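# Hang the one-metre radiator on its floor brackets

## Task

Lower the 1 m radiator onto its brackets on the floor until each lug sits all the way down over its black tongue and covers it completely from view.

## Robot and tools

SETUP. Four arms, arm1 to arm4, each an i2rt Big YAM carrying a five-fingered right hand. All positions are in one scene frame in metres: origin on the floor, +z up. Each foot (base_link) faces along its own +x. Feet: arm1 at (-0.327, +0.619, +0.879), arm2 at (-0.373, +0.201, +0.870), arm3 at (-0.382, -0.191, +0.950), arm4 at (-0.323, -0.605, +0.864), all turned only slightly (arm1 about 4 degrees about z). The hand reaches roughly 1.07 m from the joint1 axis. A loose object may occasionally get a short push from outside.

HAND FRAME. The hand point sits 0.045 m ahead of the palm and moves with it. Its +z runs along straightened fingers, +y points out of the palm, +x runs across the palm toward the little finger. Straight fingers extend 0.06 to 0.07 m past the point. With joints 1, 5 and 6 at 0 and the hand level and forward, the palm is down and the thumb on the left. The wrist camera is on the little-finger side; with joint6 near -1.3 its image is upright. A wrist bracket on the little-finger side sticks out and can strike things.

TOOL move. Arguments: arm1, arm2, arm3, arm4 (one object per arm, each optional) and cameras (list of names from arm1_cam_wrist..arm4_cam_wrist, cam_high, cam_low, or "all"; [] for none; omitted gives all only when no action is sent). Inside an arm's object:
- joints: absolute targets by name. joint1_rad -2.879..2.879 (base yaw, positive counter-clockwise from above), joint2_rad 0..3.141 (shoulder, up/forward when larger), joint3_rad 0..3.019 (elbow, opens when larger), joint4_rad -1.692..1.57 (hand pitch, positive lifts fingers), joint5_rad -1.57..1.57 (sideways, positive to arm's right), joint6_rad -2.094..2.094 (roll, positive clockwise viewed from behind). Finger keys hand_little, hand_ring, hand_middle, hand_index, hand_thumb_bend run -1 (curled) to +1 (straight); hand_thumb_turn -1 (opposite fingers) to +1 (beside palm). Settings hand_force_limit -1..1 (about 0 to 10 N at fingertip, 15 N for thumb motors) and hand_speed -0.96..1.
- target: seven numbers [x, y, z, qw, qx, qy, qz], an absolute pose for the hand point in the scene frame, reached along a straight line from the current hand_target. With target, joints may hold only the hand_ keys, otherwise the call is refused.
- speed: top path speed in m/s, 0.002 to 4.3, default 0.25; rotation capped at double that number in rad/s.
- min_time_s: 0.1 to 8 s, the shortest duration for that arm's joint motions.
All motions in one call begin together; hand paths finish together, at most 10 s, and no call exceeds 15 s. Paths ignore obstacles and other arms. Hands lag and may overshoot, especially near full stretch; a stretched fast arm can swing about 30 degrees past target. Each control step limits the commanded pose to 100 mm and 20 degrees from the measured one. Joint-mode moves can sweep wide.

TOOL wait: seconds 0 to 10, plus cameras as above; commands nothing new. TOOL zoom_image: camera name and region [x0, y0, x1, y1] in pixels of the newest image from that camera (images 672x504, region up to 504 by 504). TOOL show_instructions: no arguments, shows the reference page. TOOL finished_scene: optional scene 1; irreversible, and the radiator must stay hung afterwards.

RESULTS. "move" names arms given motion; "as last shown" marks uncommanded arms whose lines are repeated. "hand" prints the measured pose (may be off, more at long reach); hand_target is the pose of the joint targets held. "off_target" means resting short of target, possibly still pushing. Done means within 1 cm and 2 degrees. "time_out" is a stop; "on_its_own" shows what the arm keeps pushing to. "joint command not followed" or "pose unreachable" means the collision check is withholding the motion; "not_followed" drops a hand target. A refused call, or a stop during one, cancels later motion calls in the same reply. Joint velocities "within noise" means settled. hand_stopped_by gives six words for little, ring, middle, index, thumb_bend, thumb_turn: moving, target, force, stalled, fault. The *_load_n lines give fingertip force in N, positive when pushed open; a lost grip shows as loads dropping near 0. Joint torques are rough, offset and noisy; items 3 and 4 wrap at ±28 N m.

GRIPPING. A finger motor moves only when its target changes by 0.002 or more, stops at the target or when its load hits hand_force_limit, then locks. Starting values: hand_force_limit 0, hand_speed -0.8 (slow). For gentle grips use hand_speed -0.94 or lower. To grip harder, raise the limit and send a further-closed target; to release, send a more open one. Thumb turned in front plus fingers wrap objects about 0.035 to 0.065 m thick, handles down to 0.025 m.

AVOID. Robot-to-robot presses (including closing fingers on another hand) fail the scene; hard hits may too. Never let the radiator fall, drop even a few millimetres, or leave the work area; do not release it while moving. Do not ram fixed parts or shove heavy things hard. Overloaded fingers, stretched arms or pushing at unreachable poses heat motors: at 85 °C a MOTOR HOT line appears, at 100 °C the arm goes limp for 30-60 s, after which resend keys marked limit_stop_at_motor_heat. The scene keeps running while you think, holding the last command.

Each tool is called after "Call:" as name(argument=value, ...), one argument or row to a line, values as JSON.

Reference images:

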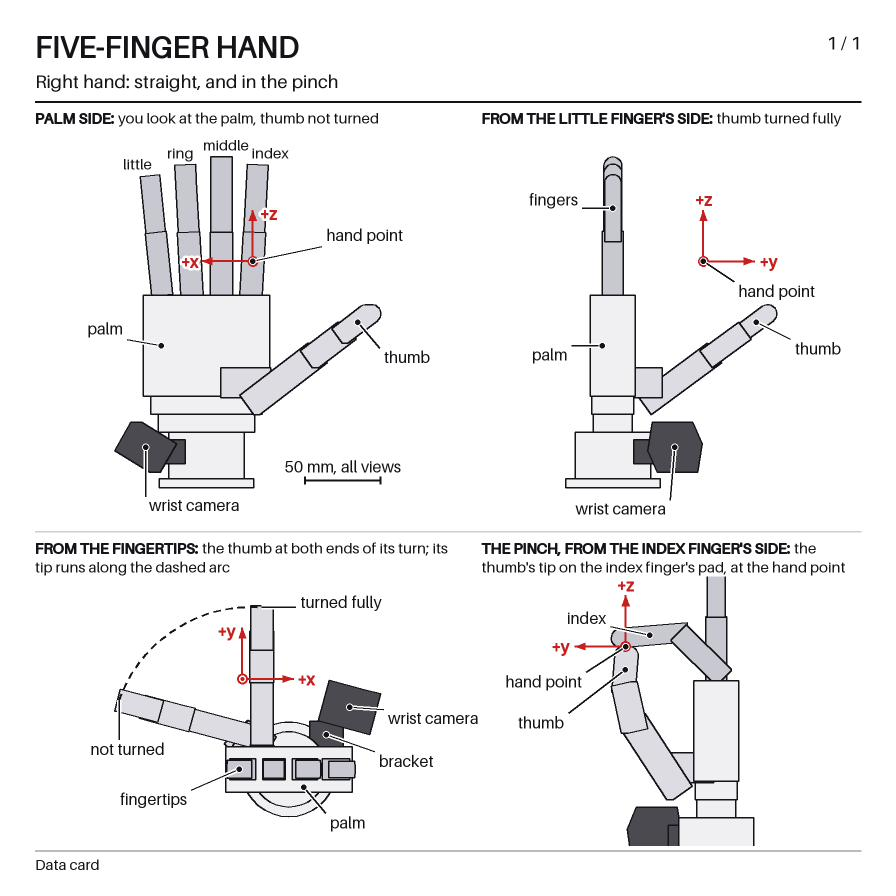

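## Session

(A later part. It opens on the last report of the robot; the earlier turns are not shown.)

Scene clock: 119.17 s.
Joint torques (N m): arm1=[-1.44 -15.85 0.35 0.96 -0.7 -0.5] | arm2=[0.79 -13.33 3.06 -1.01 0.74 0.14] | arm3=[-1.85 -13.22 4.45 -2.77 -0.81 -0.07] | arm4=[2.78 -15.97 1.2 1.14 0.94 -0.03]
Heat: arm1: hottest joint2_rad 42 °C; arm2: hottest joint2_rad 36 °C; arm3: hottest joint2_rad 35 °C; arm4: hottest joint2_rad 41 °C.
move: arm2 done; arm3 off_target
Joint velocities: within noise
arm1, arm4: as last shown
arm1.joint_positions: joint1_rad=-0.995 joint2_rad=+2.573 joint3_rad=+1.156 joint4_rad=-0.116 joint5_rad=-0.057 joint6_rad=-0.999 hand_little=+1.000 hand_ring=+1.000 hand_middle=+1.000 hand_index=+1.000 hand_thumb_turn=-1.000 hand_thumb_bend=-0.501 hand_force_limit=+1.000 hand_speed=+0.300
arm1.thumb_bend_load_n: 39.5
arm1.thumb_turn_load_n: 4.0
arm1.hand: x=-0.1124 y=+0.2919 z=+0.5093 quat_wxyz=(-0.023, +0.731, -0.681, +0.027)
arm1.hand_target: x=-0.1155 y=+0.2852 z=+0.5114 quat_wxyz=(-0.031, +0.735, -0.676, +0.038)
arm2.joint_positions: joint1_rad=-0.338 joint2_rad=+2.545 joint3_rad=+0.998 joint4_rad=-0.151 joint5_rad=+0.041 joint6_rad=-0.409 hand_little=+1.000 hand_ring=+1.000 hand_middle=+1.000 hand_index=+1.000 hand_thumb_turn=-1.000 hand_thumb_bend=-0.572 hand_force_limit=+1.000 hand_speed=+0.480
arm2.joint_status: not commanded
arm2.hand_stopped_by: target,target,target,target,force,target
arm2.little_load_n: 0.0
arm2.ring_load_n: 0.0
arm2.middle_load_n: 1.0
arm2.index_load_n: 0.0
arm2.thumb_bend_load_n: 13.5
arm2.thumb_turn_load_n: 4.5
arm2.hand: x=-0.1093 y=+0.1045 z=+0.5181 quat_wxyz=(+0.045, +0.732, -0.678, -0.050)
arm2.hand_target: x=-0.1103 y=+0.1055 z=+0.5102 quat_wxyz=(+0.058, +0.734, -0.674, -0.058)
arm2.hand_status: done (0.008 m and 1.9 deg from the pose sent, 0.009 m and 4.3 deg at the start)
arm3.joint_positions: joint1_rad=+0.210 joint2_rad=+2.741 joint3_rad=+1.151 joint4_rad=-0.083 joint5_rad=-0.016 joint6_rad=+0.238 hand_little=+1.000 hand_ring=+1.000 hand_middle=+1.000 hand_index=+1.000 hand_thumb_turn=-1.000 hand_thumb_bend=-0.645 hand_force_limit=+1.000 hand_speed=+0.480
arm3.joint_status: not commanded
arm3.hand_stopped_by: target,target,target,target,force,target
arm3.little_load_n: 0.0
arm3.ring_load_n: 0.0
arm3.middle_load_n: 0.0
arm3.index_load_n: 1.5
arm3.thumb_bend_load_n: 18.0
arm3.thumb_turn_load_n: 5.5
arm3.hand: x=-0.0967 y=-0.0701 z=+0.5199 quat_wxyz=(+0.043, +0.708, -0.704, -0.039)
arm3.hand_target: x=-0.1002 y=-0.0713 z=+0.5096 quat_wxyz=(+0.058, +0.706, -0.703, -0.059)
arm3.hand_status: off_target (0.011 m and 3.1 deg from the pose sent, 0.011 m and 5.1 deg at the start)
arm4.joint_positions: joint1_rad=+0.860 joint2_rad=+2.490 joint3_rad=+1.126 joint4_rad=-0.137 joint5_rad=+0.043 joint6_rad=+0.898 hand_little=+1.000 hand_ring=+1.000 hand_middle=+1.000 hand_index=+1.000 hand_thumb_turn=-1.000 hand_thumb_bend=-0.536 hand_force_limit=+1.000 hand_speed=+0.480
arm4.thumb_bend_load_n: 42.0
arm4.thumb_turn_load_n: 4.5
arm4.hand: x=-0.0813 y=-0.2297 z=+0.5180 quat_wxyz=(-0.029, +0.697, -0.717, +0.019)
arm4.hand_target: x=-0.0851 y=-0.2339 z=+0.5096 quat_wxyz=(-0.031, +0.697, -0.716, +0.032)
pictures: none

Call:
move(
  arm1={"target": [-0.107, 0.284, 0.556, -0.031, 0.735, -0.676, 0.038], "speed": 0.04},
  arm2={"target": [-0.102, 0.1055, 0.555, 0.055, 0.734, -0.674, -0.055], "speed": 0.04},
  arm3={"target": [-0.092, -0.0712, 0.554, 0.052, 0.706, -0.703, -0.052], "speed": 0.04},
  arm4={"target": [-0.077, -0.2337, 0.554, -0.032, 0.697, -0.716, 0.032], "speed": 0.04},
  cameras=["all"],
)

Call:
zoom_image(
  camera="cam_low",
  region=[290, 160, 450, 290],
)

Call:
zoom_image(
  camera="cam_low",
  region=[190, 330, 450, 504],
)

Scene clock: 121.43 s.
Joint torques (N m): arm1=[-0.26 -23.12 -2.15 -1.21 -0.66 -0.36] | arm2=[0.79 -22.71 -1.4 -3 0.59 0.15] | arm3=[-1.9 -23.36 -1.98 -3.3 -0.63 -0.11] | arm4=[1.38 -24.12 -1.42 -0.98 0.66 -0.13]
Heat: arm1: hottest joint2_rad 42 °C; arm2: hottest joint2_rad 36 °C; arm3: hottest joint2_rad 35 °C; arm4: hottest joint2_rad 41 °C.
move: arm1 off_target; arm2 off_target; arm3 off_target; arm4 off_target
Joint velocities: within noise
arm1.joint_positions: joint1_rad=-0.995 joint2_rad=+2.567 joint3_rad=+1.145 joint4_rad=-0.117 joint5_rad=-0.057 joint6_rad=-0.998 hand_little=+1.000 hand_ring=+1.000 hand_middle=+1.000 hand_index=+1.000 hand_thumb_turn=-1.000 hand_thumb_bend=-0.493 hand_force_limit=+1.000 hand_speed=+0.300
arm1.joint_status: not commanded
arm1.hand_stopped_by: target,target,target,target,force,target
arm1.little_load_n: 0.0
arm1.ring_load_n: 0.0
arm1.middle_load_n: 0.0
arm1.index_load_n: 0.0
arm1.thumb_bend_load_n: 39.5
arm1.thumb_turn_load_n: 3.0
arm1.hand: x=-0.1148 y=+0.2957 z=+0.5115 quat_wxyz=(-0.024, +0.731, -0.681, +0.024)
arm1.hand_target: x=-0.1079 y=+0.2848 z=+0.5511 quat_wxyz=(-0.030, +0.735, -0.676, +0.038)
arm1.hand_status: off_target (0.047 m and 1.9 deg from the pose sent, 0.048 m and 1.7 deg at the start)
arm2.joint_positions: joint1_rad=-0.337 joint2_rad=+2.541 joint3_rad=+0.993 joint4_rad=-0.157 joint5_rad=+0.041 joint6_rad=-0.407 hand_little=+1.000 hand_ring=+1.000 hand_middle=+1.000 hand_index=+1.000 hand_thumb_turn=-1.000 hand_thumb_bend=-0.572 hand_force_limit=+1.000 hand_speed=+0.480
arm2.joint_status: not commanded
arm2.hand_stopped_by: target,target,target,target,force,target
arm2.little_load_n: 0.0
arm2.ring_load_n: 0.0
arm2.middle_load_n: 1.5
arm2.index_load_n: 0.0
arm2.thumb_bend_load_n: 13.5
arm2.thumb_turn_load_n: 3.5
arm2.hand: x=-0.1117 y=+0.1056 z=+0.5200 quat_wxyz=(+0.046, +0.731, -0.679, -0.053)
arm2.hand_target: x=-0.1032 y=+0.1058 z=+0.5515 quat_wxyz=(+0.055, +0.734, -0.674, -0.054)
arm2.hand_status: off_target (0.036 m and 1.2 deg from the pose sent, 0.038 m and 1.4 deg at the start)
arm3.joint_positions: joint1_rad=+0.210 joint2_rad=+2.736 joint3_rad=+1.141 joint4_rad=-0.084 joint5_rad=-0.015 joint6_rad=+0.240 hand_little=+1.000 hand_ring=+1.000 hand_middle=+1.000 hand_index=+1.000 hand_thumb_turn=-1.000 hand_thumb_bend=-0.645 hand_force_limit=+1.000 hand_speed=+0.480
arm3.joint_status: not commanded
arm3.hand_stopped_by: target,target,target,target,force,target
arm3.little_load_n: 0.5
arm3.ring_load_n: 0.0
arm3.middle_load_n: 0.0
arm3.index_load_n: 1.5
arm3.thumb_bend_load_n: 18.0
arm3.thumb_turn_load_n: 4.5
arm3.hand: x=-0.1005 y=-0.0711 z=+0.5222 quat_wxyz=(+0.046, +0.707, -0.705, -0.040)
arm3.hand_target: x=-0.0929 y=-0.0711 z=+0.5515 quat_wxyz=(+0.051, +0.707, -0.704, -0.052)
arm3.hand_status: off_target (0.033 m and 1.6 deg from the pose sent, 0.034 m and 1.8 deg at the start)
arm4.joint_positions: joint1_rad=+0.859 joint2_rad=+2.483 joint3_rad=+1.116 joint4_rad=-0.145 joint5_rad=+0.046 joint6_rad=+0.897 hand_little=+1.000 hand_ring=+1.000 hand_middle=+1.000 hand_index=+1.000 hand_thumb_turn=-1.000 hand_thumb_bend=-0.527 hand_force_limit=+1.000 hand_speed=+0.480
arm4.joint_status: not commanded
arm4.hand_stopped_by: target,target,target,target,force,target
arm4.little_load_n: 0.0
arm4.ring_load_n: 0.0
arm4.middle_load_n: 0.0
arm4.index_load_n: 0.0
arm4.thumb_bend_load_n: 42.0
arm4.thumb_turn_load_n: 5.5
arm4.hand: x=-0.0839 y=-0.2345 z=+0.5202 quat_wxyz=(-0.024, +0.697, -0.717, +0.022)
arm4.hand_target: x=-0.0775 y=-0.2337 z=+0.5509 quat_wxyz=(-0.032, +0.697, -0.716, +0.032)
arm4.hand_status: off_target (0.035 m and 1.5 deg from the pose sent, 0.037 m and 1.5 deg at the start)
pictures: arm1_cam_wrist, arm2_cam_wrist, arm3_cam_wrist, arm4_cam_wrist, cam_high, cam_low

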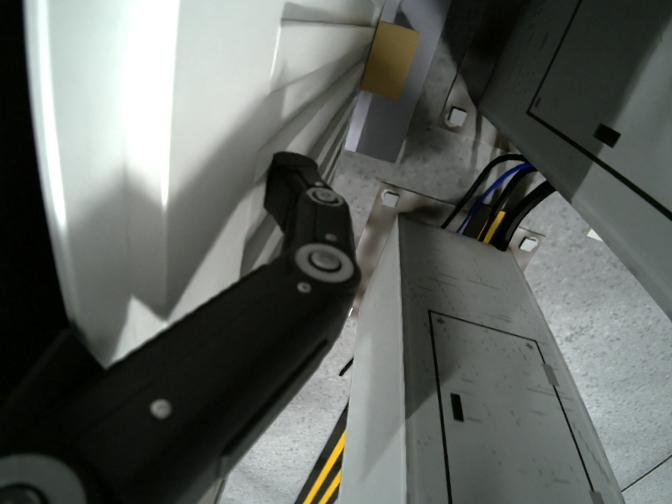

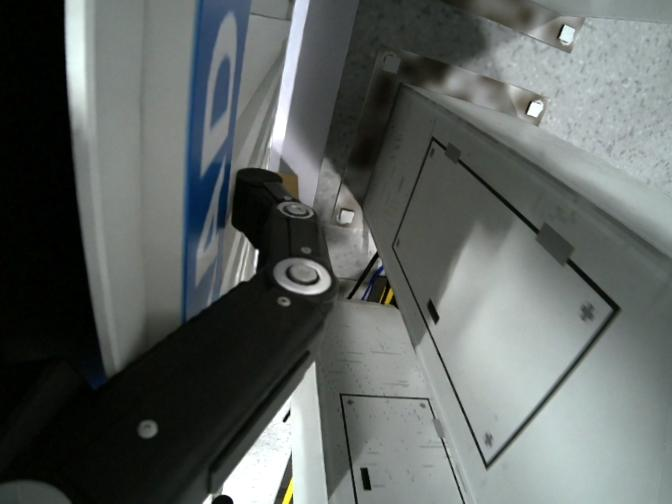

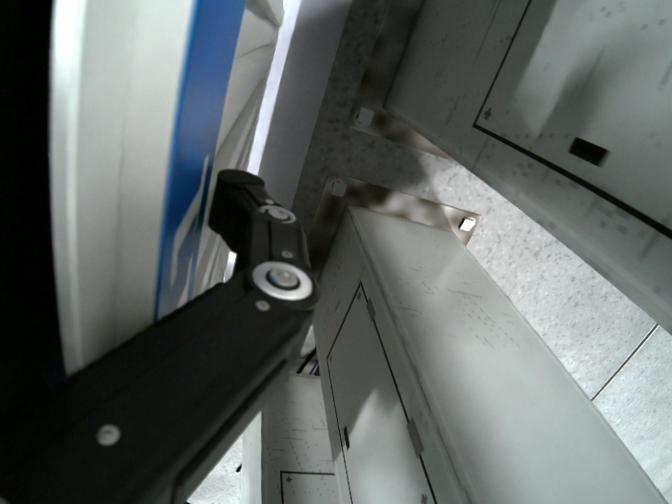

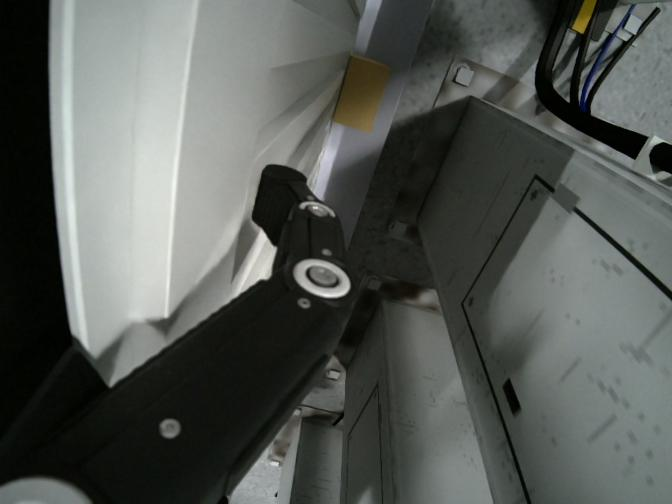

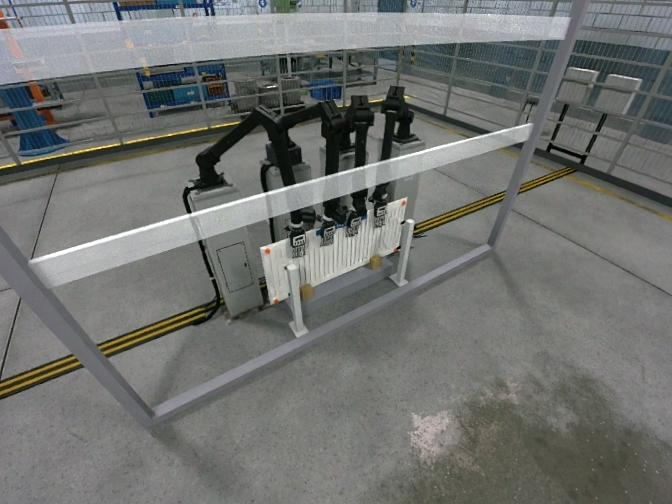

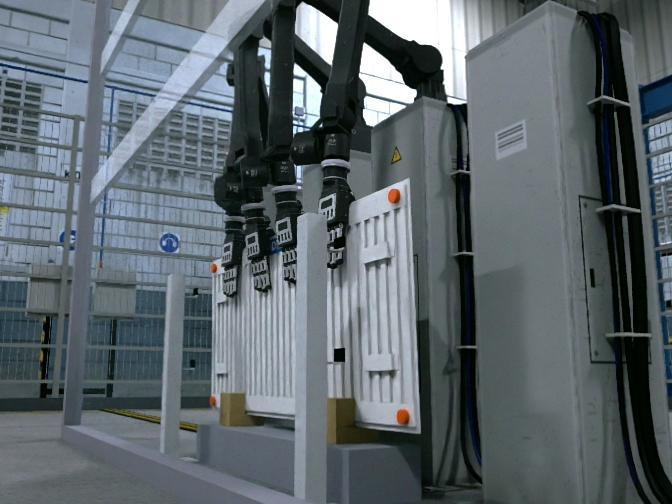

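Scaled by 3.150 from the camera's image (finer frame: 960x720).

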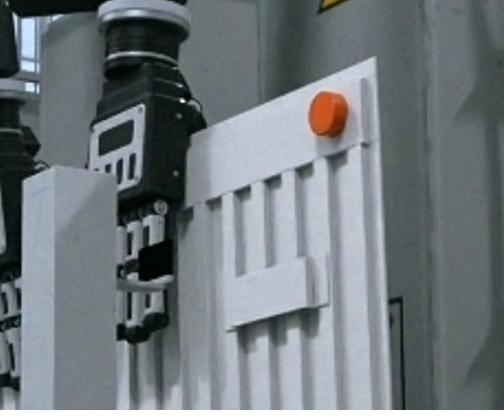

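Scaled by 1.938 from the camera's image (finer frame: 960x720).

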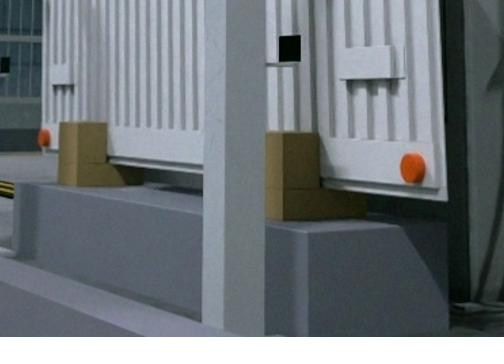

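Call:
move(
  arm1={"target": [-0.104, 0.284, 0.580, -0.031, 0.735, -0.676, 0.038], "speed": 0.04},
  arm2={"target": [-0.100, 0.1055, 0.579, 0.055, 0.734, -0.674, -0.055], "speed": 0.04},
  arm3={"target": [-0.090, -0.0712, 0.578, 0.052, 0.706, -0.703, -0.052], "speed": 0.04},
  arm4={"target": [-0.074, -0.2337, 0.578, -0.032, 0.697, -0.716, 0.032], "speed": 0.04},
  cameras=["all"],
)

Call:
zoom_image(
  camera="cam_low",
  region=[290, 160, 450, 290],
)

Call:
zoom_image(
  camera="cam_low",
  region=[190, 330, 450, 504],
)

Scene clock: 123.57 s.
Joint torques (N m): arm1=[0.26 -24.59 -1.85 -1.78 -1.26 -0.14] | arm2=[0.67 -22.77 -0.64 -2.28 -0.05 0.15] | arm3=[-1.96 -25.58 -2.41 -3.73 -0.63 -0.14] | arm4=[0.97 -26.17 -1.18 -1.59 0.89 -0.14]
Heat: arm1: hottest joint2_rad 42 °C; arm2: hottest joint2_rad 36 °C; arm3: hottest joint2_rad 35 °C; arm4: hottest joint2_rad 42 °C.
move: arm1 off_target; arm2 off_target; arm3 off_target; arm4 off_target
Joint velocities: within noise
arm1.joint_positions: joint1_rad=-0.998 joint2_rad=+2.532 joint3_rad=+1.118 joint4_rad=-0.135 joint5_rad=-0.038 joint6_rad=-1.011 hand_little=+1.000 hand_ring=+1.000 hand_middle=+1.000 hand_index=+1.000 hand_thumb_turn=-1.000 hand_thumb_bend=-0.493 hand_force_limit=+1.000 hand_speed=+0.300
arm1.joint_status: not commanded
arm1.hand_stopped_by: target,target,target,target,force,target
arm1.little_load_n: 0.0
arm1.ring_load_n: 0.0
arm1.middle_load_n: 0.0
arm1.index_load_n: 0.0
arm1.thumb_bend_load_n: 37.0
arm1.thumb_turn_load_n: 1.0
arm1.hand: x=-0.1226 y=+0.2967 z=+0.5250 quat_wxyz=(-0.016, +0.735, -0.678, +0.017)
arm1.hand_target: x=-0.1058 y=+0.2851 z=+0.5728 quat_wxyz=(-0.030, +0.735, -0.676, +0.038)
arm1.hand_status: off_target (0.059 m and 3.0 deg from the pose sent, 0.070 m and 1.9 deg at the start)
arm2.joint_positions: joint1_rad=-0.331 joint2_rad=+2.475 joint3_rad=+0.960 joint4_rad=-0.219 joint5_rad=+0.058 joint6_rad=-0.407 hand_little=+1.000 hand_ring=+1.000 hand_middle=+1.000 hand_index=+1.000 hand_thumb_turn=-1.000 hand_thumb_bend=-0.572 hand_force_limit=+1.000 hand_speed=+0.480
arm2.joint_status: not commanded
arm2.hand_stopped_by: target,target,target,target,force,target
arm2.little_load_n: 0.0
arm2.ring_load_n: 0.0
arm2.middle_load_n: 1.0
arm2.index_load_n: 0.0
arm2.thumb_bend_load_n: 19.0
arm2.thumb_turn_load_n: 2.0
arm2.hand: x=-0.1174 y=+0.1059 z=+0.5466 quat_wxyz=(+0.059, +0.733, -0.675, -0.062)
arm2.hand_target: x=-0.1013 y=+0.1056 z=+0.5758 quat_wxyz=(+0.055, +0.734, -0.674, -0.055)
arm2.hand_status: off_target (0.037 m and 1.0 deg from the pose sent, 0.060 m and 1.2 deg at the start)
arm3.joint_positions: joint1_rad=+0.210 joint2_rad=+2.703 joint3_rad=+1.107 joint4_rad=-0.096 joint5_rad=-0.015 joint6_rad=+0.242 hand_little=+1.000 hand_ring=+1.000 hand_middle=+1.000 hand_index=+1.000 hand_thumb_turn=-1.000 hand_thumb_bend=-0.645 hand_force_limit=+1.000 hand_speed=+0.480
arm3.joint_status: not commanded
arm3.hand_stopped_by: target,target,target,target,force,target
arm3.little_load_n: 0.0
arm3.ring_load_n: 0.0
arm3.middle_load_n: 0.0
arm3.index_load_n: 1.0
arm3.thumb_bend_load_n: 17.5
arm3.thumb_turn_load_n: 3.5
arm3.hand: x=-0.1066 y=-0.0725 z=+0.5357 quat_wxyz=(+0.051, +0.706, -0.705, -0.043)
arm3.hand_target: x=-0.0919 y=-0.0712 z=+0.5734 quat_wxyz=(+0.051, +0.707, -0.704, -0.052)
arm3.hand_status: off_target (0.045 m and 1.1 deg from the pose sent, 0.057 m and 1.6 deg at the start)
arm4.joint_positions: joint1_rad=+0.859 joint2_rad=+2.446 joint3_rad=+1.094 joint4_rad=-0.170 joint5_rad=+0.042 joint6_rad=+0.895 hand_little=+1.000 hand_ring=+1.000 hand_middle=+1.000 hand_index=+1.000 hand_thumb_turn=-1.000 hand_thumb_bend=-0.522 hand_force_limit=+1.000 hand_speed=+0.480
arm4.joint_status: not commanded
arm4.hand_stopped_by: target,target,target,target,force,target
arm4.little_load_n: 0.0
arm4.ring_load_n: 0.0
arm4.middle_load_n: 0.0
arm4.index_load_n: 0.0
arm4.thumb_bend_load_n: 42.5
arm4.thumb_turn_load_n: 5.5
arm4.hand: x=-0.0869 y=-0.2366 z=+0.5342 quat_wxyz=(-0.019, +0.697, -0.716, +0.020)
arm4.hand_target: x=-0.0749 y=-0.2337 z=+0.5733 quat_wxyz=(-0.032, +0.697, -0.716, +0.032)
arm4.hand_status: off_target (0.046 m and 2.0 deg from the pose sent, 0.059 m and 1.5 deg at the start)
pictures: arm1_cam_wrist, arm2_cam_wrist, arm3_cam_wrist, arm4_cam_wrist, cam_high, cam_low

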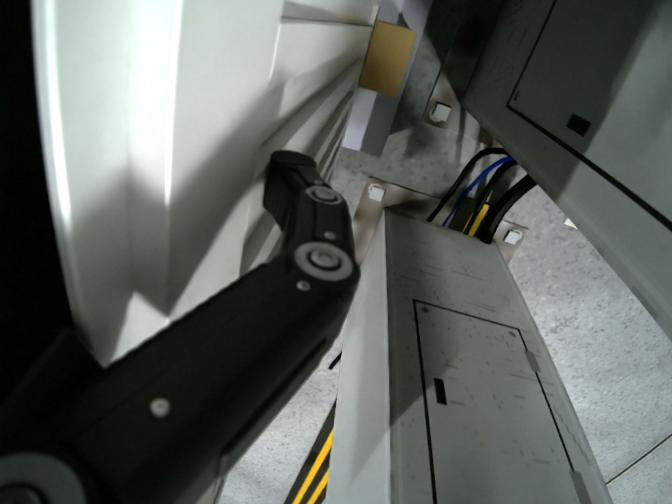

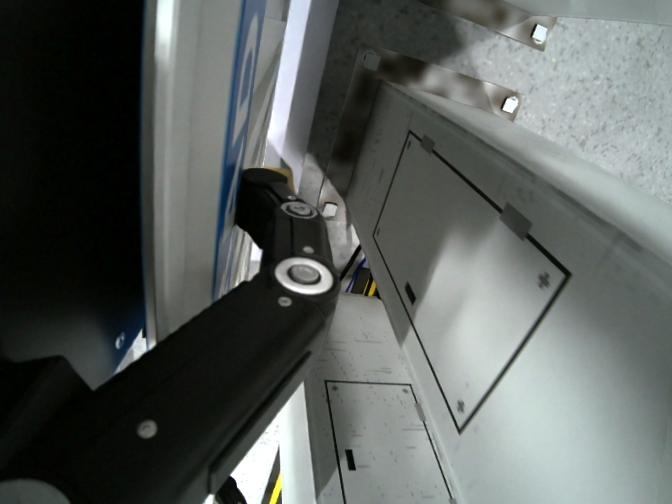

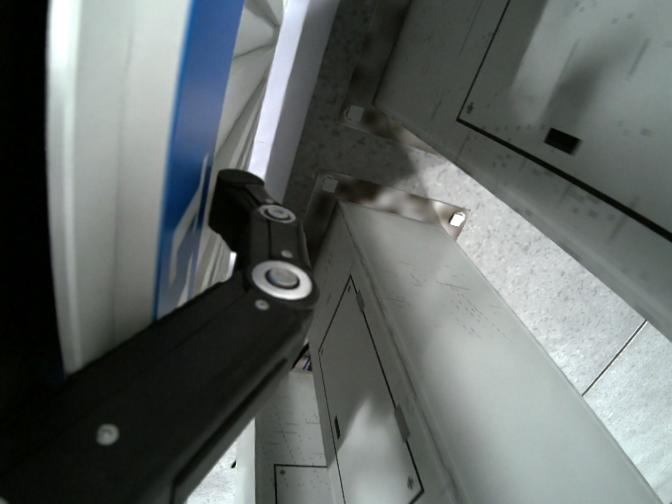

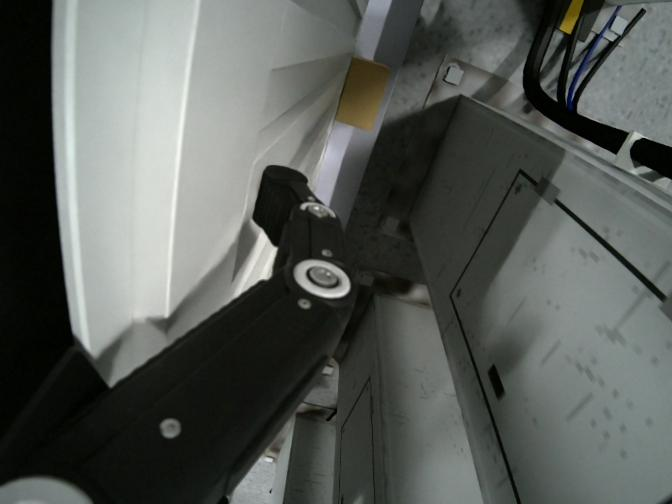

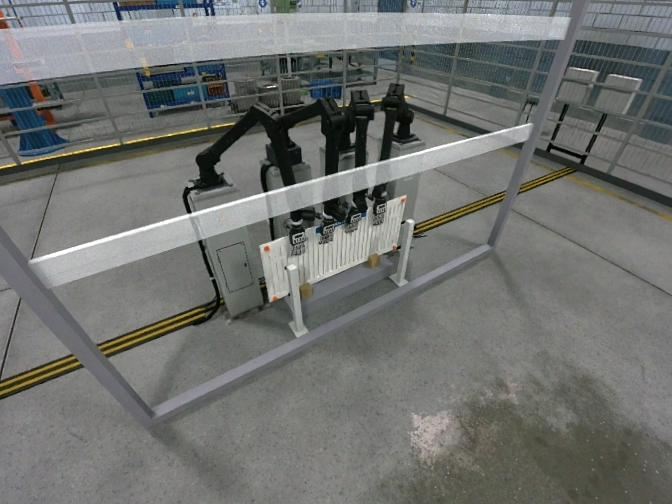

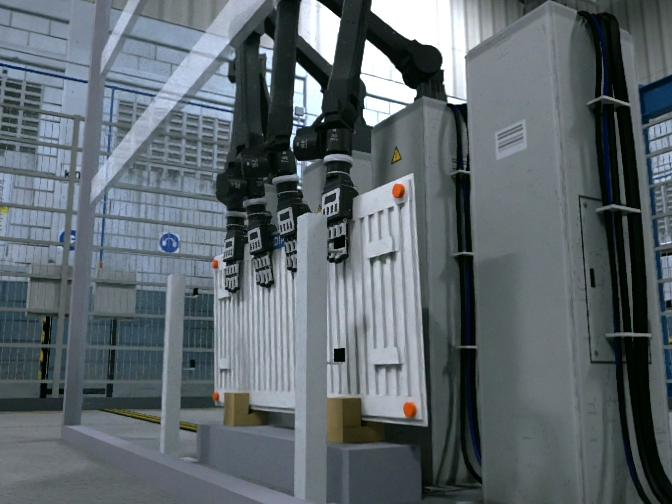

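Scaled by 3.150 from the camera's image (finer frame: 960x720).

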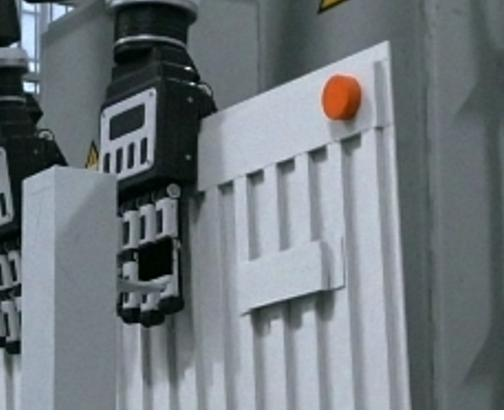

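Scaled by 1.938 from the camera's image (finer frame: 960x720).

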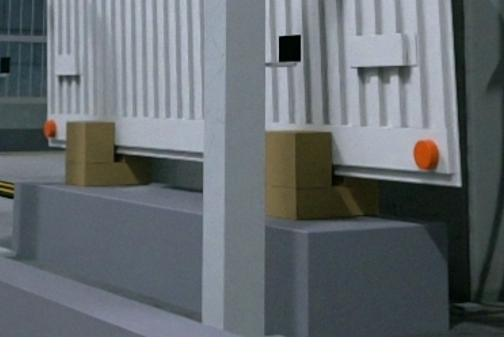

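Call:
move(
  arm1={"target": [-0.106, 0.284, 0.620, -0.031, 0.735, -0.676, 0.038], "speed": 0.04},
  arm2={"target": [-0.102, 0.1055, 0.612, 0.070, 0.733, -0.673, -0.070], "speed": 0.04},
  arm3={"target": [-0.092, -0.0712, 0.620, 0.055, 0.706, -0.703, -0.055], "speed": 0.04},
  arm4={"target": [-0.076, -0.2337, 0.620, -0.032, 0.697, -0.716, 0.032], "speed": 0.04},
  cameras=["all"],
)

Call:
zoom_image(
  camera="cam_low",
  region=[150, 170, 450, 470],
)

Scene clock: 126.43 s.
Joint torques (N m): arm1=[-0.09 -24.88 -1.14 -2 -1.44 -0.17] | arm2=[1.08 -20.42 0.75 -2.32 0.13 0.19] | arm3=[-1.9 -25.93 -1.83 -3.95 -0.74 -0.13] | arm4=[1.14 -26.46 -0.21 -1.73 0.88 -0.12]
Heat: arm1: hottest joint2_rad 43 °C; arm2: hottest joint2_rad 36 °C; arm3: hottest joint2_rad 35 °C; arm4: hottest joint2_rad 42 °C.
move: arm1 off_target; arm2 off_target; arm3 off_target; arm4 off_target
Joint velocities: within noise
arm1.joint_positions: joint1_rad=-0.998 joint2_rad=+2.432 joint3_rad=+1.069 joint4_rad=-0.191 joint5_rad=-0.033 joint6_rad=-1.013 hand_little=+1.000 hand_ring=+1.000 hand_middle=+1.000 hand_index=+1.000 hand_thumb_turn=-1.000 hand_thumb_bend=-0.493 hand_force_limit=+1.000 hand_speed=+0.300
arm1.joint_status: not commanded
arm1.hand_stopped_by: target,target,target,target,force,target
arm1.little_load_n: 0.0
arm1.ring_load_n: 0.0
arm1.middle_load_n: 0.0
arm1.index_load_n: 0.0
arm1.thumb_bend_load_n: 38.5
arm1.thumb_turn_load_n: 0.5
arm1.hand: x=-0.1234 y=+0.2959 z=+0.5632 quat_wxyz=(-0.013, +0.735, -0.678, +0.015)
arm1.hand_target: x=-0.1077 y=+0.2848 z=+0.6125 quat_wxyz=(-0.030, +0.736, -0.676, +0.038)
arm1.hand_status: off_target (0.061 m and 3.4 deg from the pose sent, 0.097 m and 3.0 deg at the start)
arm2.joint_positions: joint1_rad=-0.329 joint2_rad=+2.374 joint3_rad=+0.941 joint4_rad=-0.330 joint5_rad=+0.067 joint6_rad=-0.403 hand_little=+1.000 hand_ring=+1.000 hand_middle=+1.000 hand_index=+1.000 hand_thumb_turn=-1.000 hand_thumb_bend=-0.572 hand_force_limit=+1.000 hand_speed=+0.480
arm2.joint_status: not commanded
arm2.hand_stopped_by: target,target,target,target,force,target
arm2.little_load_n: 0.0
arm2.ring_load_n: 0.0
arm2.middle_load_n: 1.0
arm2.index_load_n: 0.0
arm2.thumb_bend_load_n: 24.5
arm2.thumb_turn_load_n: 3.5
arm2.hand: x=-0.1144 y=+0.1038 z=+0.5865 quat_wxyz=(+0.070, +0.732, -0.674, -0.074)
arm2.hand_target: x=-0.1028 y=+0.1055 z=+0.6100 quat_wxyz=(+0.070, +0.733, -0.673, -0.070)
arm2.hand_status: off_target (0.028 m and 0.4 deg from the pose sent, 0.067 m and 1.5 deg at the start)
arm3.joint_positions: joint1_rad=+0.210 joint2_rad=+2.596 joint3_rad=+1.036 joint4_rad=-0.144 joint5_rad=-0.015 joint6_rad=+0.242 hand_little=+1.000 hand_ring=+1.000 hand_middle=+1.000 hand_index=+1.000 hand_thumb_turn=-1.000 hand_thumb_bend=-0.645 hand_force_limit=+1.000 hand_speed=+0.480
arm3.joint_status: not commanded
arm3.hand_stopped_by: target,target,target,target,force,target
arm3.little_load_n: 0.0
arm3.ring_load_n: 0.0
arm3.middle_load_n: 0.0
arm3.index_load_n: 1.0
arm3.thumb_bend_load_n: 18.0
arm3.thumb_turn_load_n: 3.5
arm3.hand: x=-0.1083 y=-0.0733 z=+0.5758 quat_wxyz=(+0.057, +0.705, -0.705, -0.046)
arm3.hand_target: x=-0.0938 y=-0.0712 z=+0.6149 quat_wxyz=(+0.054, +0.706, -0.704, -0.054)
arm3.hand_status: off_target (0.047 m and 1.1 deg from the pose sent, 0.086 m and 1.5 deg at the start)
arm4.joint_positions: joint1_rad=+0.859 joint2_rad=+2.337 joint3_rad=+1.045 joint4_rad=-0.236 joint5_rad=+0.042 joint6_rad=+0.895 hand_little=+1.000 hand_ring=+1.000 hand_middle=+1.000 hand_index=+1.000 hand_thumb_turn=-1.000 hand_thumb_bend=-0.513 hand_force_limit=+1.000 hand_speed=+0.480
arm4.joint_status: not commanded
arm4.hand_stopped_by: target,target,target,target,force,target
arm4.little_load_n: 0.0
arm4.ring_load_n: 0.0
arm4.middle_load_n: 0.0
arm4.index_load_n: 0.0
arm4.thumb_bend_load_n: 42.0
arm4.thumb_turn_load_n: 6.0
arm4.hand: x=-0.0882 y=-0.2382 z=+0.5751 quat_wxyz=(-0.016, +0.698, -0.716, +0.021)
arm4.hand_target: x=-0.0770 y=-0.2338 z=+0.6152 quat_wxyz=(-0.032, +0.697, -0.716, +0.031)
arm4.hand_status: off_target (0.047 m and 2.3 deg from the pose sent, 0.087 m and 2.0 deg at the start)
pictures: arm1_cam_wrist, arm2_cam_wrist, arm3_cam_wrist, arm4_cam_wrist, cam_high, cam_low

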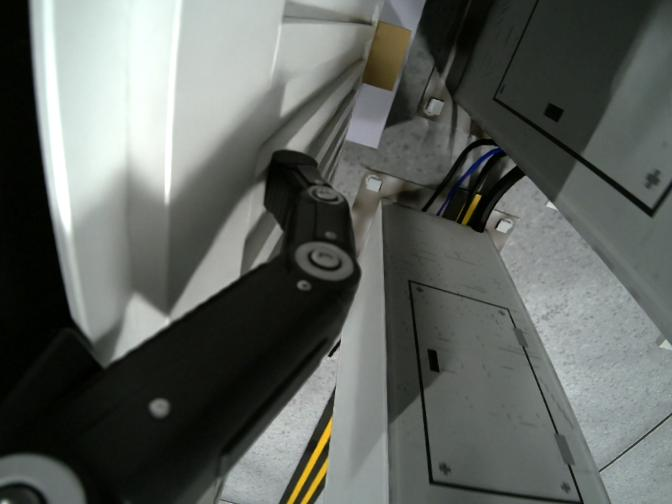

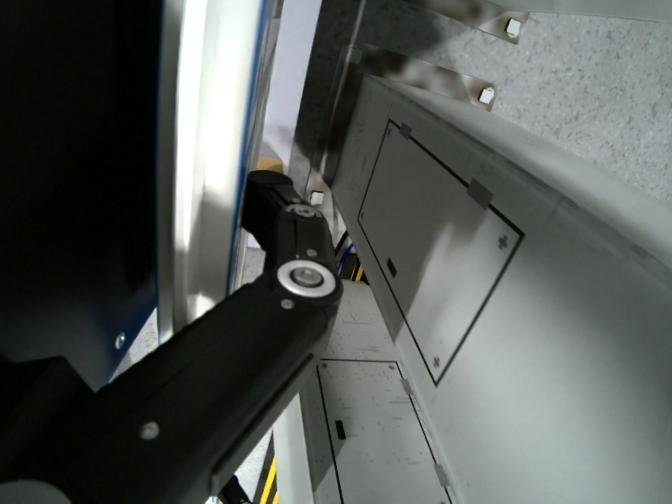

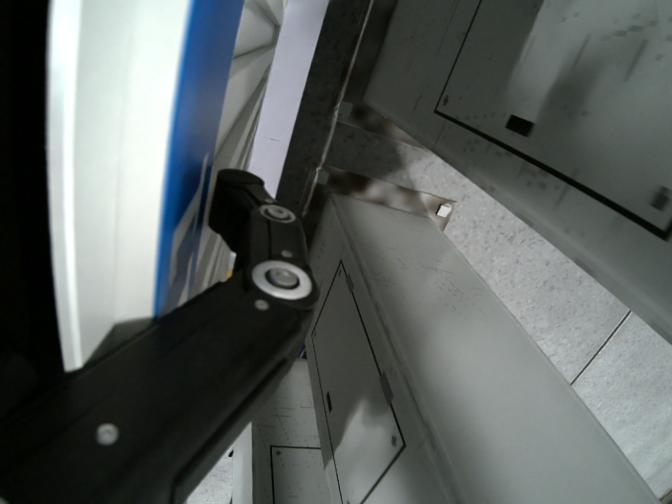

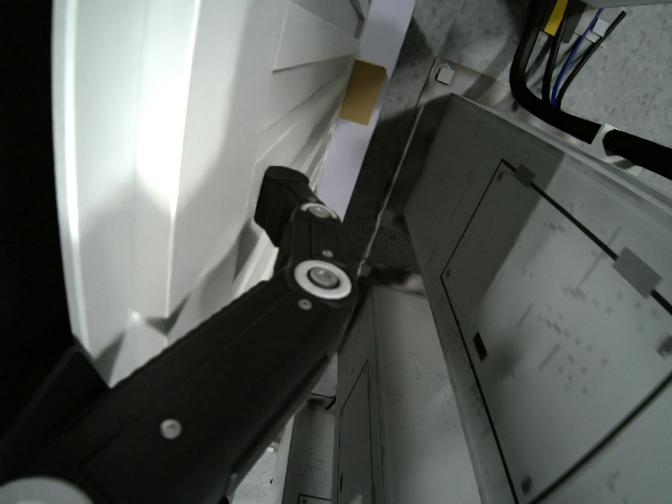

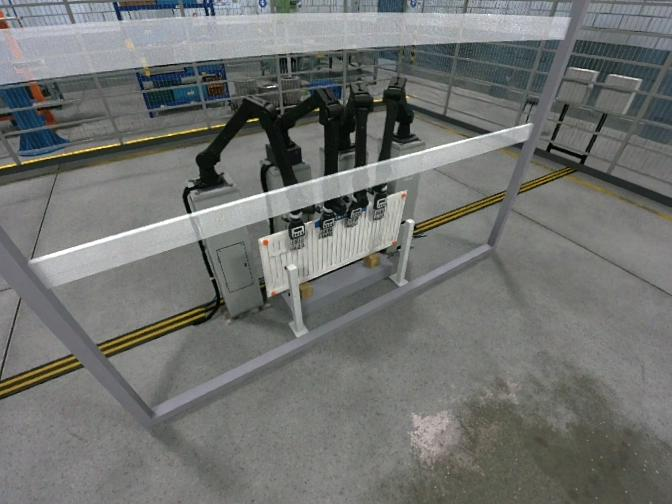

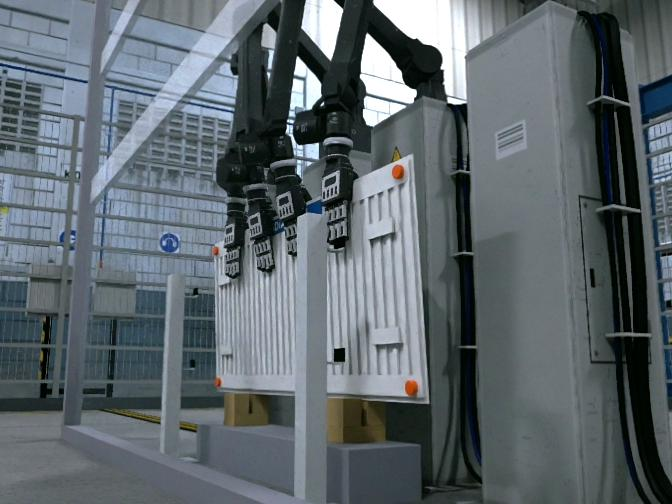

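Scaled by 1.680 from the camera's image (finer frame: 960x720).

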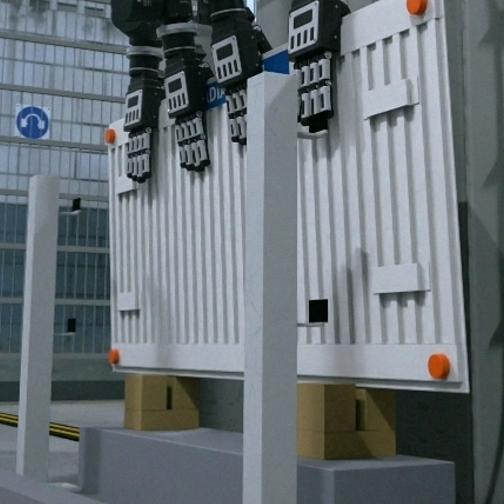

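Call:
zoom_image(
  camera="cam_high",
  region=[250, 180, 420, 330],
)

Call:
zoom_image(
  camera="cam_low",
  region=[300, 360, 440, 460],
)

Call:
zoom_image(
  camera="cam_low",
  region=[200, 380, 300, 440],
)

Scaled by 2.965 from the camera's image (finer frame: 960x720).

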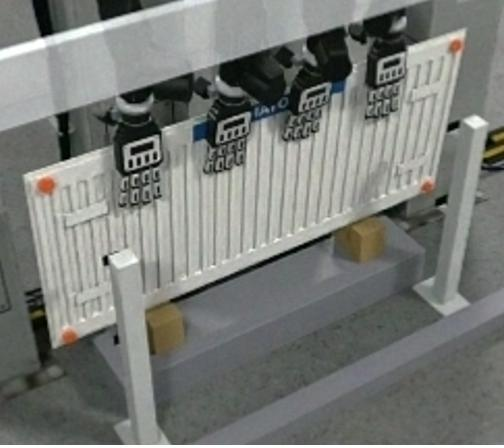

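Scaled by 3.600 from the camera's image (finer frame: 960x720).

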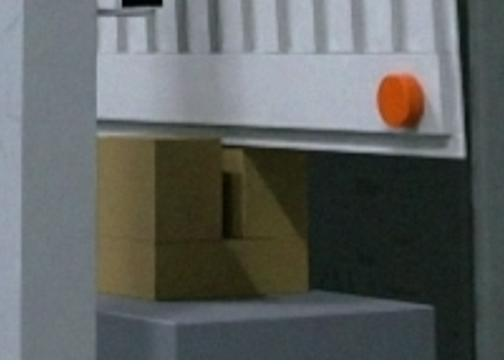

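Scaled by 5.040 from the camera's image (finer frame: 960x720).

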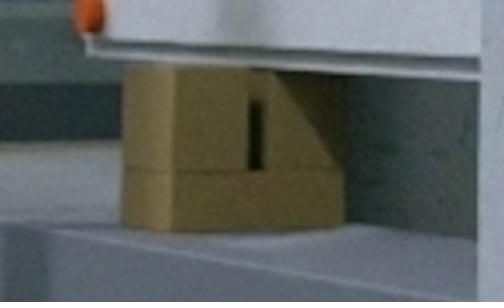

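Call:
move(
  arm1={"target": [-0.108, 0.284, 0.642, -0.031, 0.735, -0.676, 0.038], "speed": 0.04},
  arm2={"target": [-0.103, 0.1055, 0.635, 0.072, 0.733, -0.673, -0.072], "speed": 0.04},
  arm3={"target": [-0.094, -0.0712, 0.643, 0.055, 0.706, -0.703, -0.055], "speed": 0.04},
  arm4={"target": [-0.078, -0.2337, 0.644, -0.032, 0.697, -0.716, 0.032], "speed": 0.04},
  cameras=["cam_low", "cam_high", "arm2_cam_wrist"],
)

Call:
zoom_image(
  camera="cam_low",
  region=[150, 170, 450, 470],
)

Scene clock: 129.63 s.
Joint torques (N m): arm1=[-0.38 -24.53 -0.58 -2.09 -1.45 -0.22] | arm2=[1.03 -20.42 1.35 -2.41 0.15 0.2] | arm3=[-1.85 -25.58 -1.35 -3.99 -0.76 -0.12] | arm4=[1.44 -25.41 0.32 -2 0.89 -0.07]
Heat: arm1: hottest joint2_rad 43 °C; arm2: hottest joint2_rad 37 °C; arm3: hottest joint2_rad 35 °C; arm4: hottest joint2_rad 42 °C.
move: arm1 off_target; arm2 off_target; arm3 off_target; arm4 off_target
Joint velocities: within noise
arm1.joint_positions: joint1_rad=-0.999 joint2_rad=+2.371 joint3_rad=+1.043 joint4_rad=-0.227 joint5_rad=-0.033 joint6_rad=-1.013 hand_little=+1.000 hand_ring=+1.000 hand_middle=+1.000 hand_index=+1.000 hand_thumb_turn=-1.000 hand_thumb_bend=-0.493 hand_force_limit=+1.000 hand_speed=+0.300
arm1.joint_status: not commanded
arm1.hand_stopped_by: target,target,target,target,force,target
arm1.little_load_n: 0.0
arm1.ring_load_n: 0.0
arm1.middle_load_n: 0.0
arm1.index_load_n: 0.0
arm1.thumb_bend_load_n: 39.0
arm1.thumb_turn_load_n: 0.0
arm1.hand: x=-0.1237 y=+0.2957 z=+0.5860 quat_wxyz=(-0.013, +0.735, -0.678, +0.014)
arm1.hand_target: x=-0.1097 y=+0.2849 z=+0.6346 quat_wxyz=(-0.030, +0.735, -0.676, +0.038)
arm1.hand_status: off_target (0.059 m and 3.4 deg from the pose sent, 0.081 m and 3.4 deg at the start)
arm2.joint_positions: joint1_rad=-0.329 joint2_rad=+2.309 joint3_rad=+0.918 joint4_rad=-0.378 joint5_rad=+0.069 joint6_rad=-0.402 hand_little=+1.000 hand_ring=+1.000 hand_middle=+1.000 hand_index=+1.000 hand_thumb_turn=-1.000 hand_thumb_bend=-0.572 hand_force_limit=+1.000 hand_speed=+0.480
arm2.joint_status: not commanded
arm2.hand_stopped_by: target,target,target,target,force,target
arm2.little_load_n: 0.0
arm2.ring_load_n: 0.0
arm2.middle_load_n: 1.5
arm2.index_load_n: -0.5
arm2.thumb_bend_load_n: 26.0
arm2.thumb_turn_load_n: 3.5
arm2.hand: x=-0.1146 y=+0.1035 z=+0.6099 quat_wxyz=(+0.072, +0.731, -0.674, -0.075)
arm2.hand_target: x=-0.1039 y=+0.1055 z=+0.6330 quat_wxyz=(+0.072, +0.733, -0.673, -0.072)
arm2.hand_status: off_target (0.028 m and 0.5 deg from the pose sent, 0.050 m and 0.3 deg at the start)
arm3.joint_positions: joint1_rad=+0.210 joint2_rad=+2.530 joint3_rad=+0.994 joint4_rad=-0.169 joint5_rad=-0.014 joint6_rad=+0.242 hand_little=+1.000 hand_ring=+1.000 hand_middle=+1.000 hand_index=+1.000 hand_thumb_turn=-1.000 hand_thumb_bend=-0.645 hand_force_limit=+1.000 hand_speed=+0.480
arm3.joint_status: not commanded
arm3.hand_stopped_by: target,target,target,target,force,target
arm3.little_load_n: 0.0
arm3.ring_load_n: 0.5
arm3.middle_load_n: 0.0
arm3.index_load_n: 1.0
arm3.thumb_bend_load_n: 18.0
arm3.thumb_turn_load_n: 3.5
arm3.hand: x=-0.1093 y=-0.0738 z=+0.5994 quat_wxyz=(+0.058, +0.705, -0.705, -0.046)
arm3.hand_target: x=-0.0958 y=-0.0713 z=+0.6379 quat_wxyz=(+0.054, +0.706, -0.704, -0.054)
arm3.hand_status: off_target (0.046 m and 1.1 deg from the pose sent, 0.069 m and 1.1 deg at the start)
arm4.joint_positions: joint1_rad=+0.859 joint2_rad=+2.273 joint3_rad=+1.020 joint4_rad=-0.277 joint5_rad=+0.042 joint6_rad=+0.895 hand_little=+1.000 hand_ring=+1.000 hand_middle=+1.000 hand_index=+1.000 hand_thumb_turn=-1.000 hand_thumb_bend=-0.513 hand_force_limit=+1.000 hand_speed=+0.480
arm4.joint_status: not commanded
arm4.hand_stopped_by: target,target,target,target,force,target
arm4.little_load_n: 0.0
arm4.ring_load_n: 0.0
arm4.middle_load_n: 0.0
arm4.index_load_n: 0.0
arm4.thumb_bend_load_n: 42.0
arm4.thumb_turn_load_n: 6.0
arm4.hand: x=-0.0885 y=-0.2383 z=+0.5991 quat_wxyz=(-0.016, +0.698, -0.716, +0.020)
arm4.hand_target: x=-0.0790 y=-0.2339 z=+0.6391 quat_wxyz=(-0.032, +0.697, -0.716, +0.031)
arm4.hand_status: off_target (0.046 m and 2.3 deg from the pose sent, 0.070 m and 2.3 deg at the start)
pictures: arm2_cam_wrist, cam_high, cam_low

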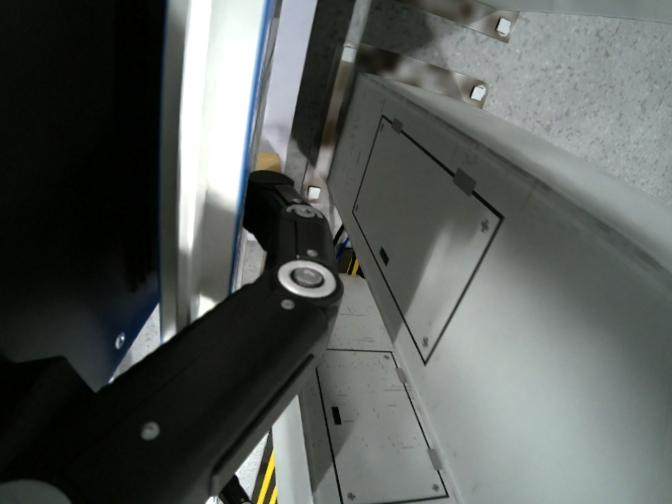

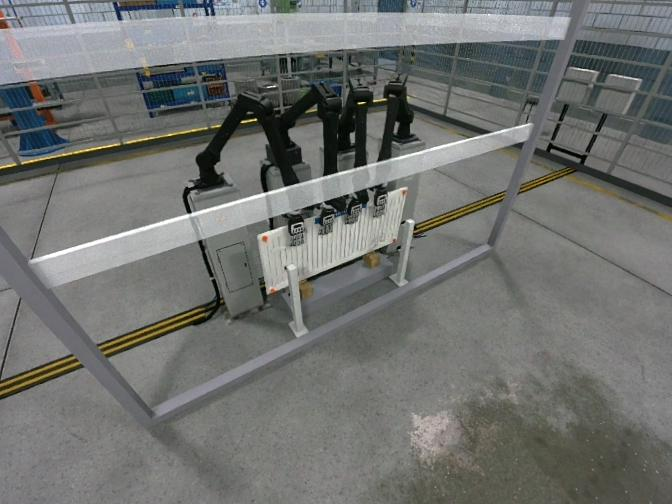

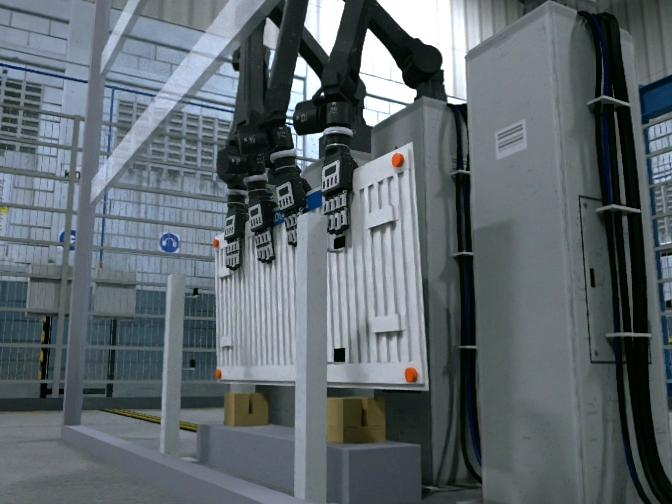

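Scaled by 1.680 from the camera's image (finer frame: 960x720).

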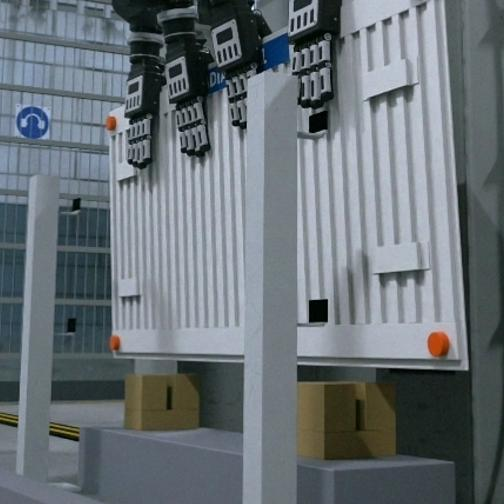

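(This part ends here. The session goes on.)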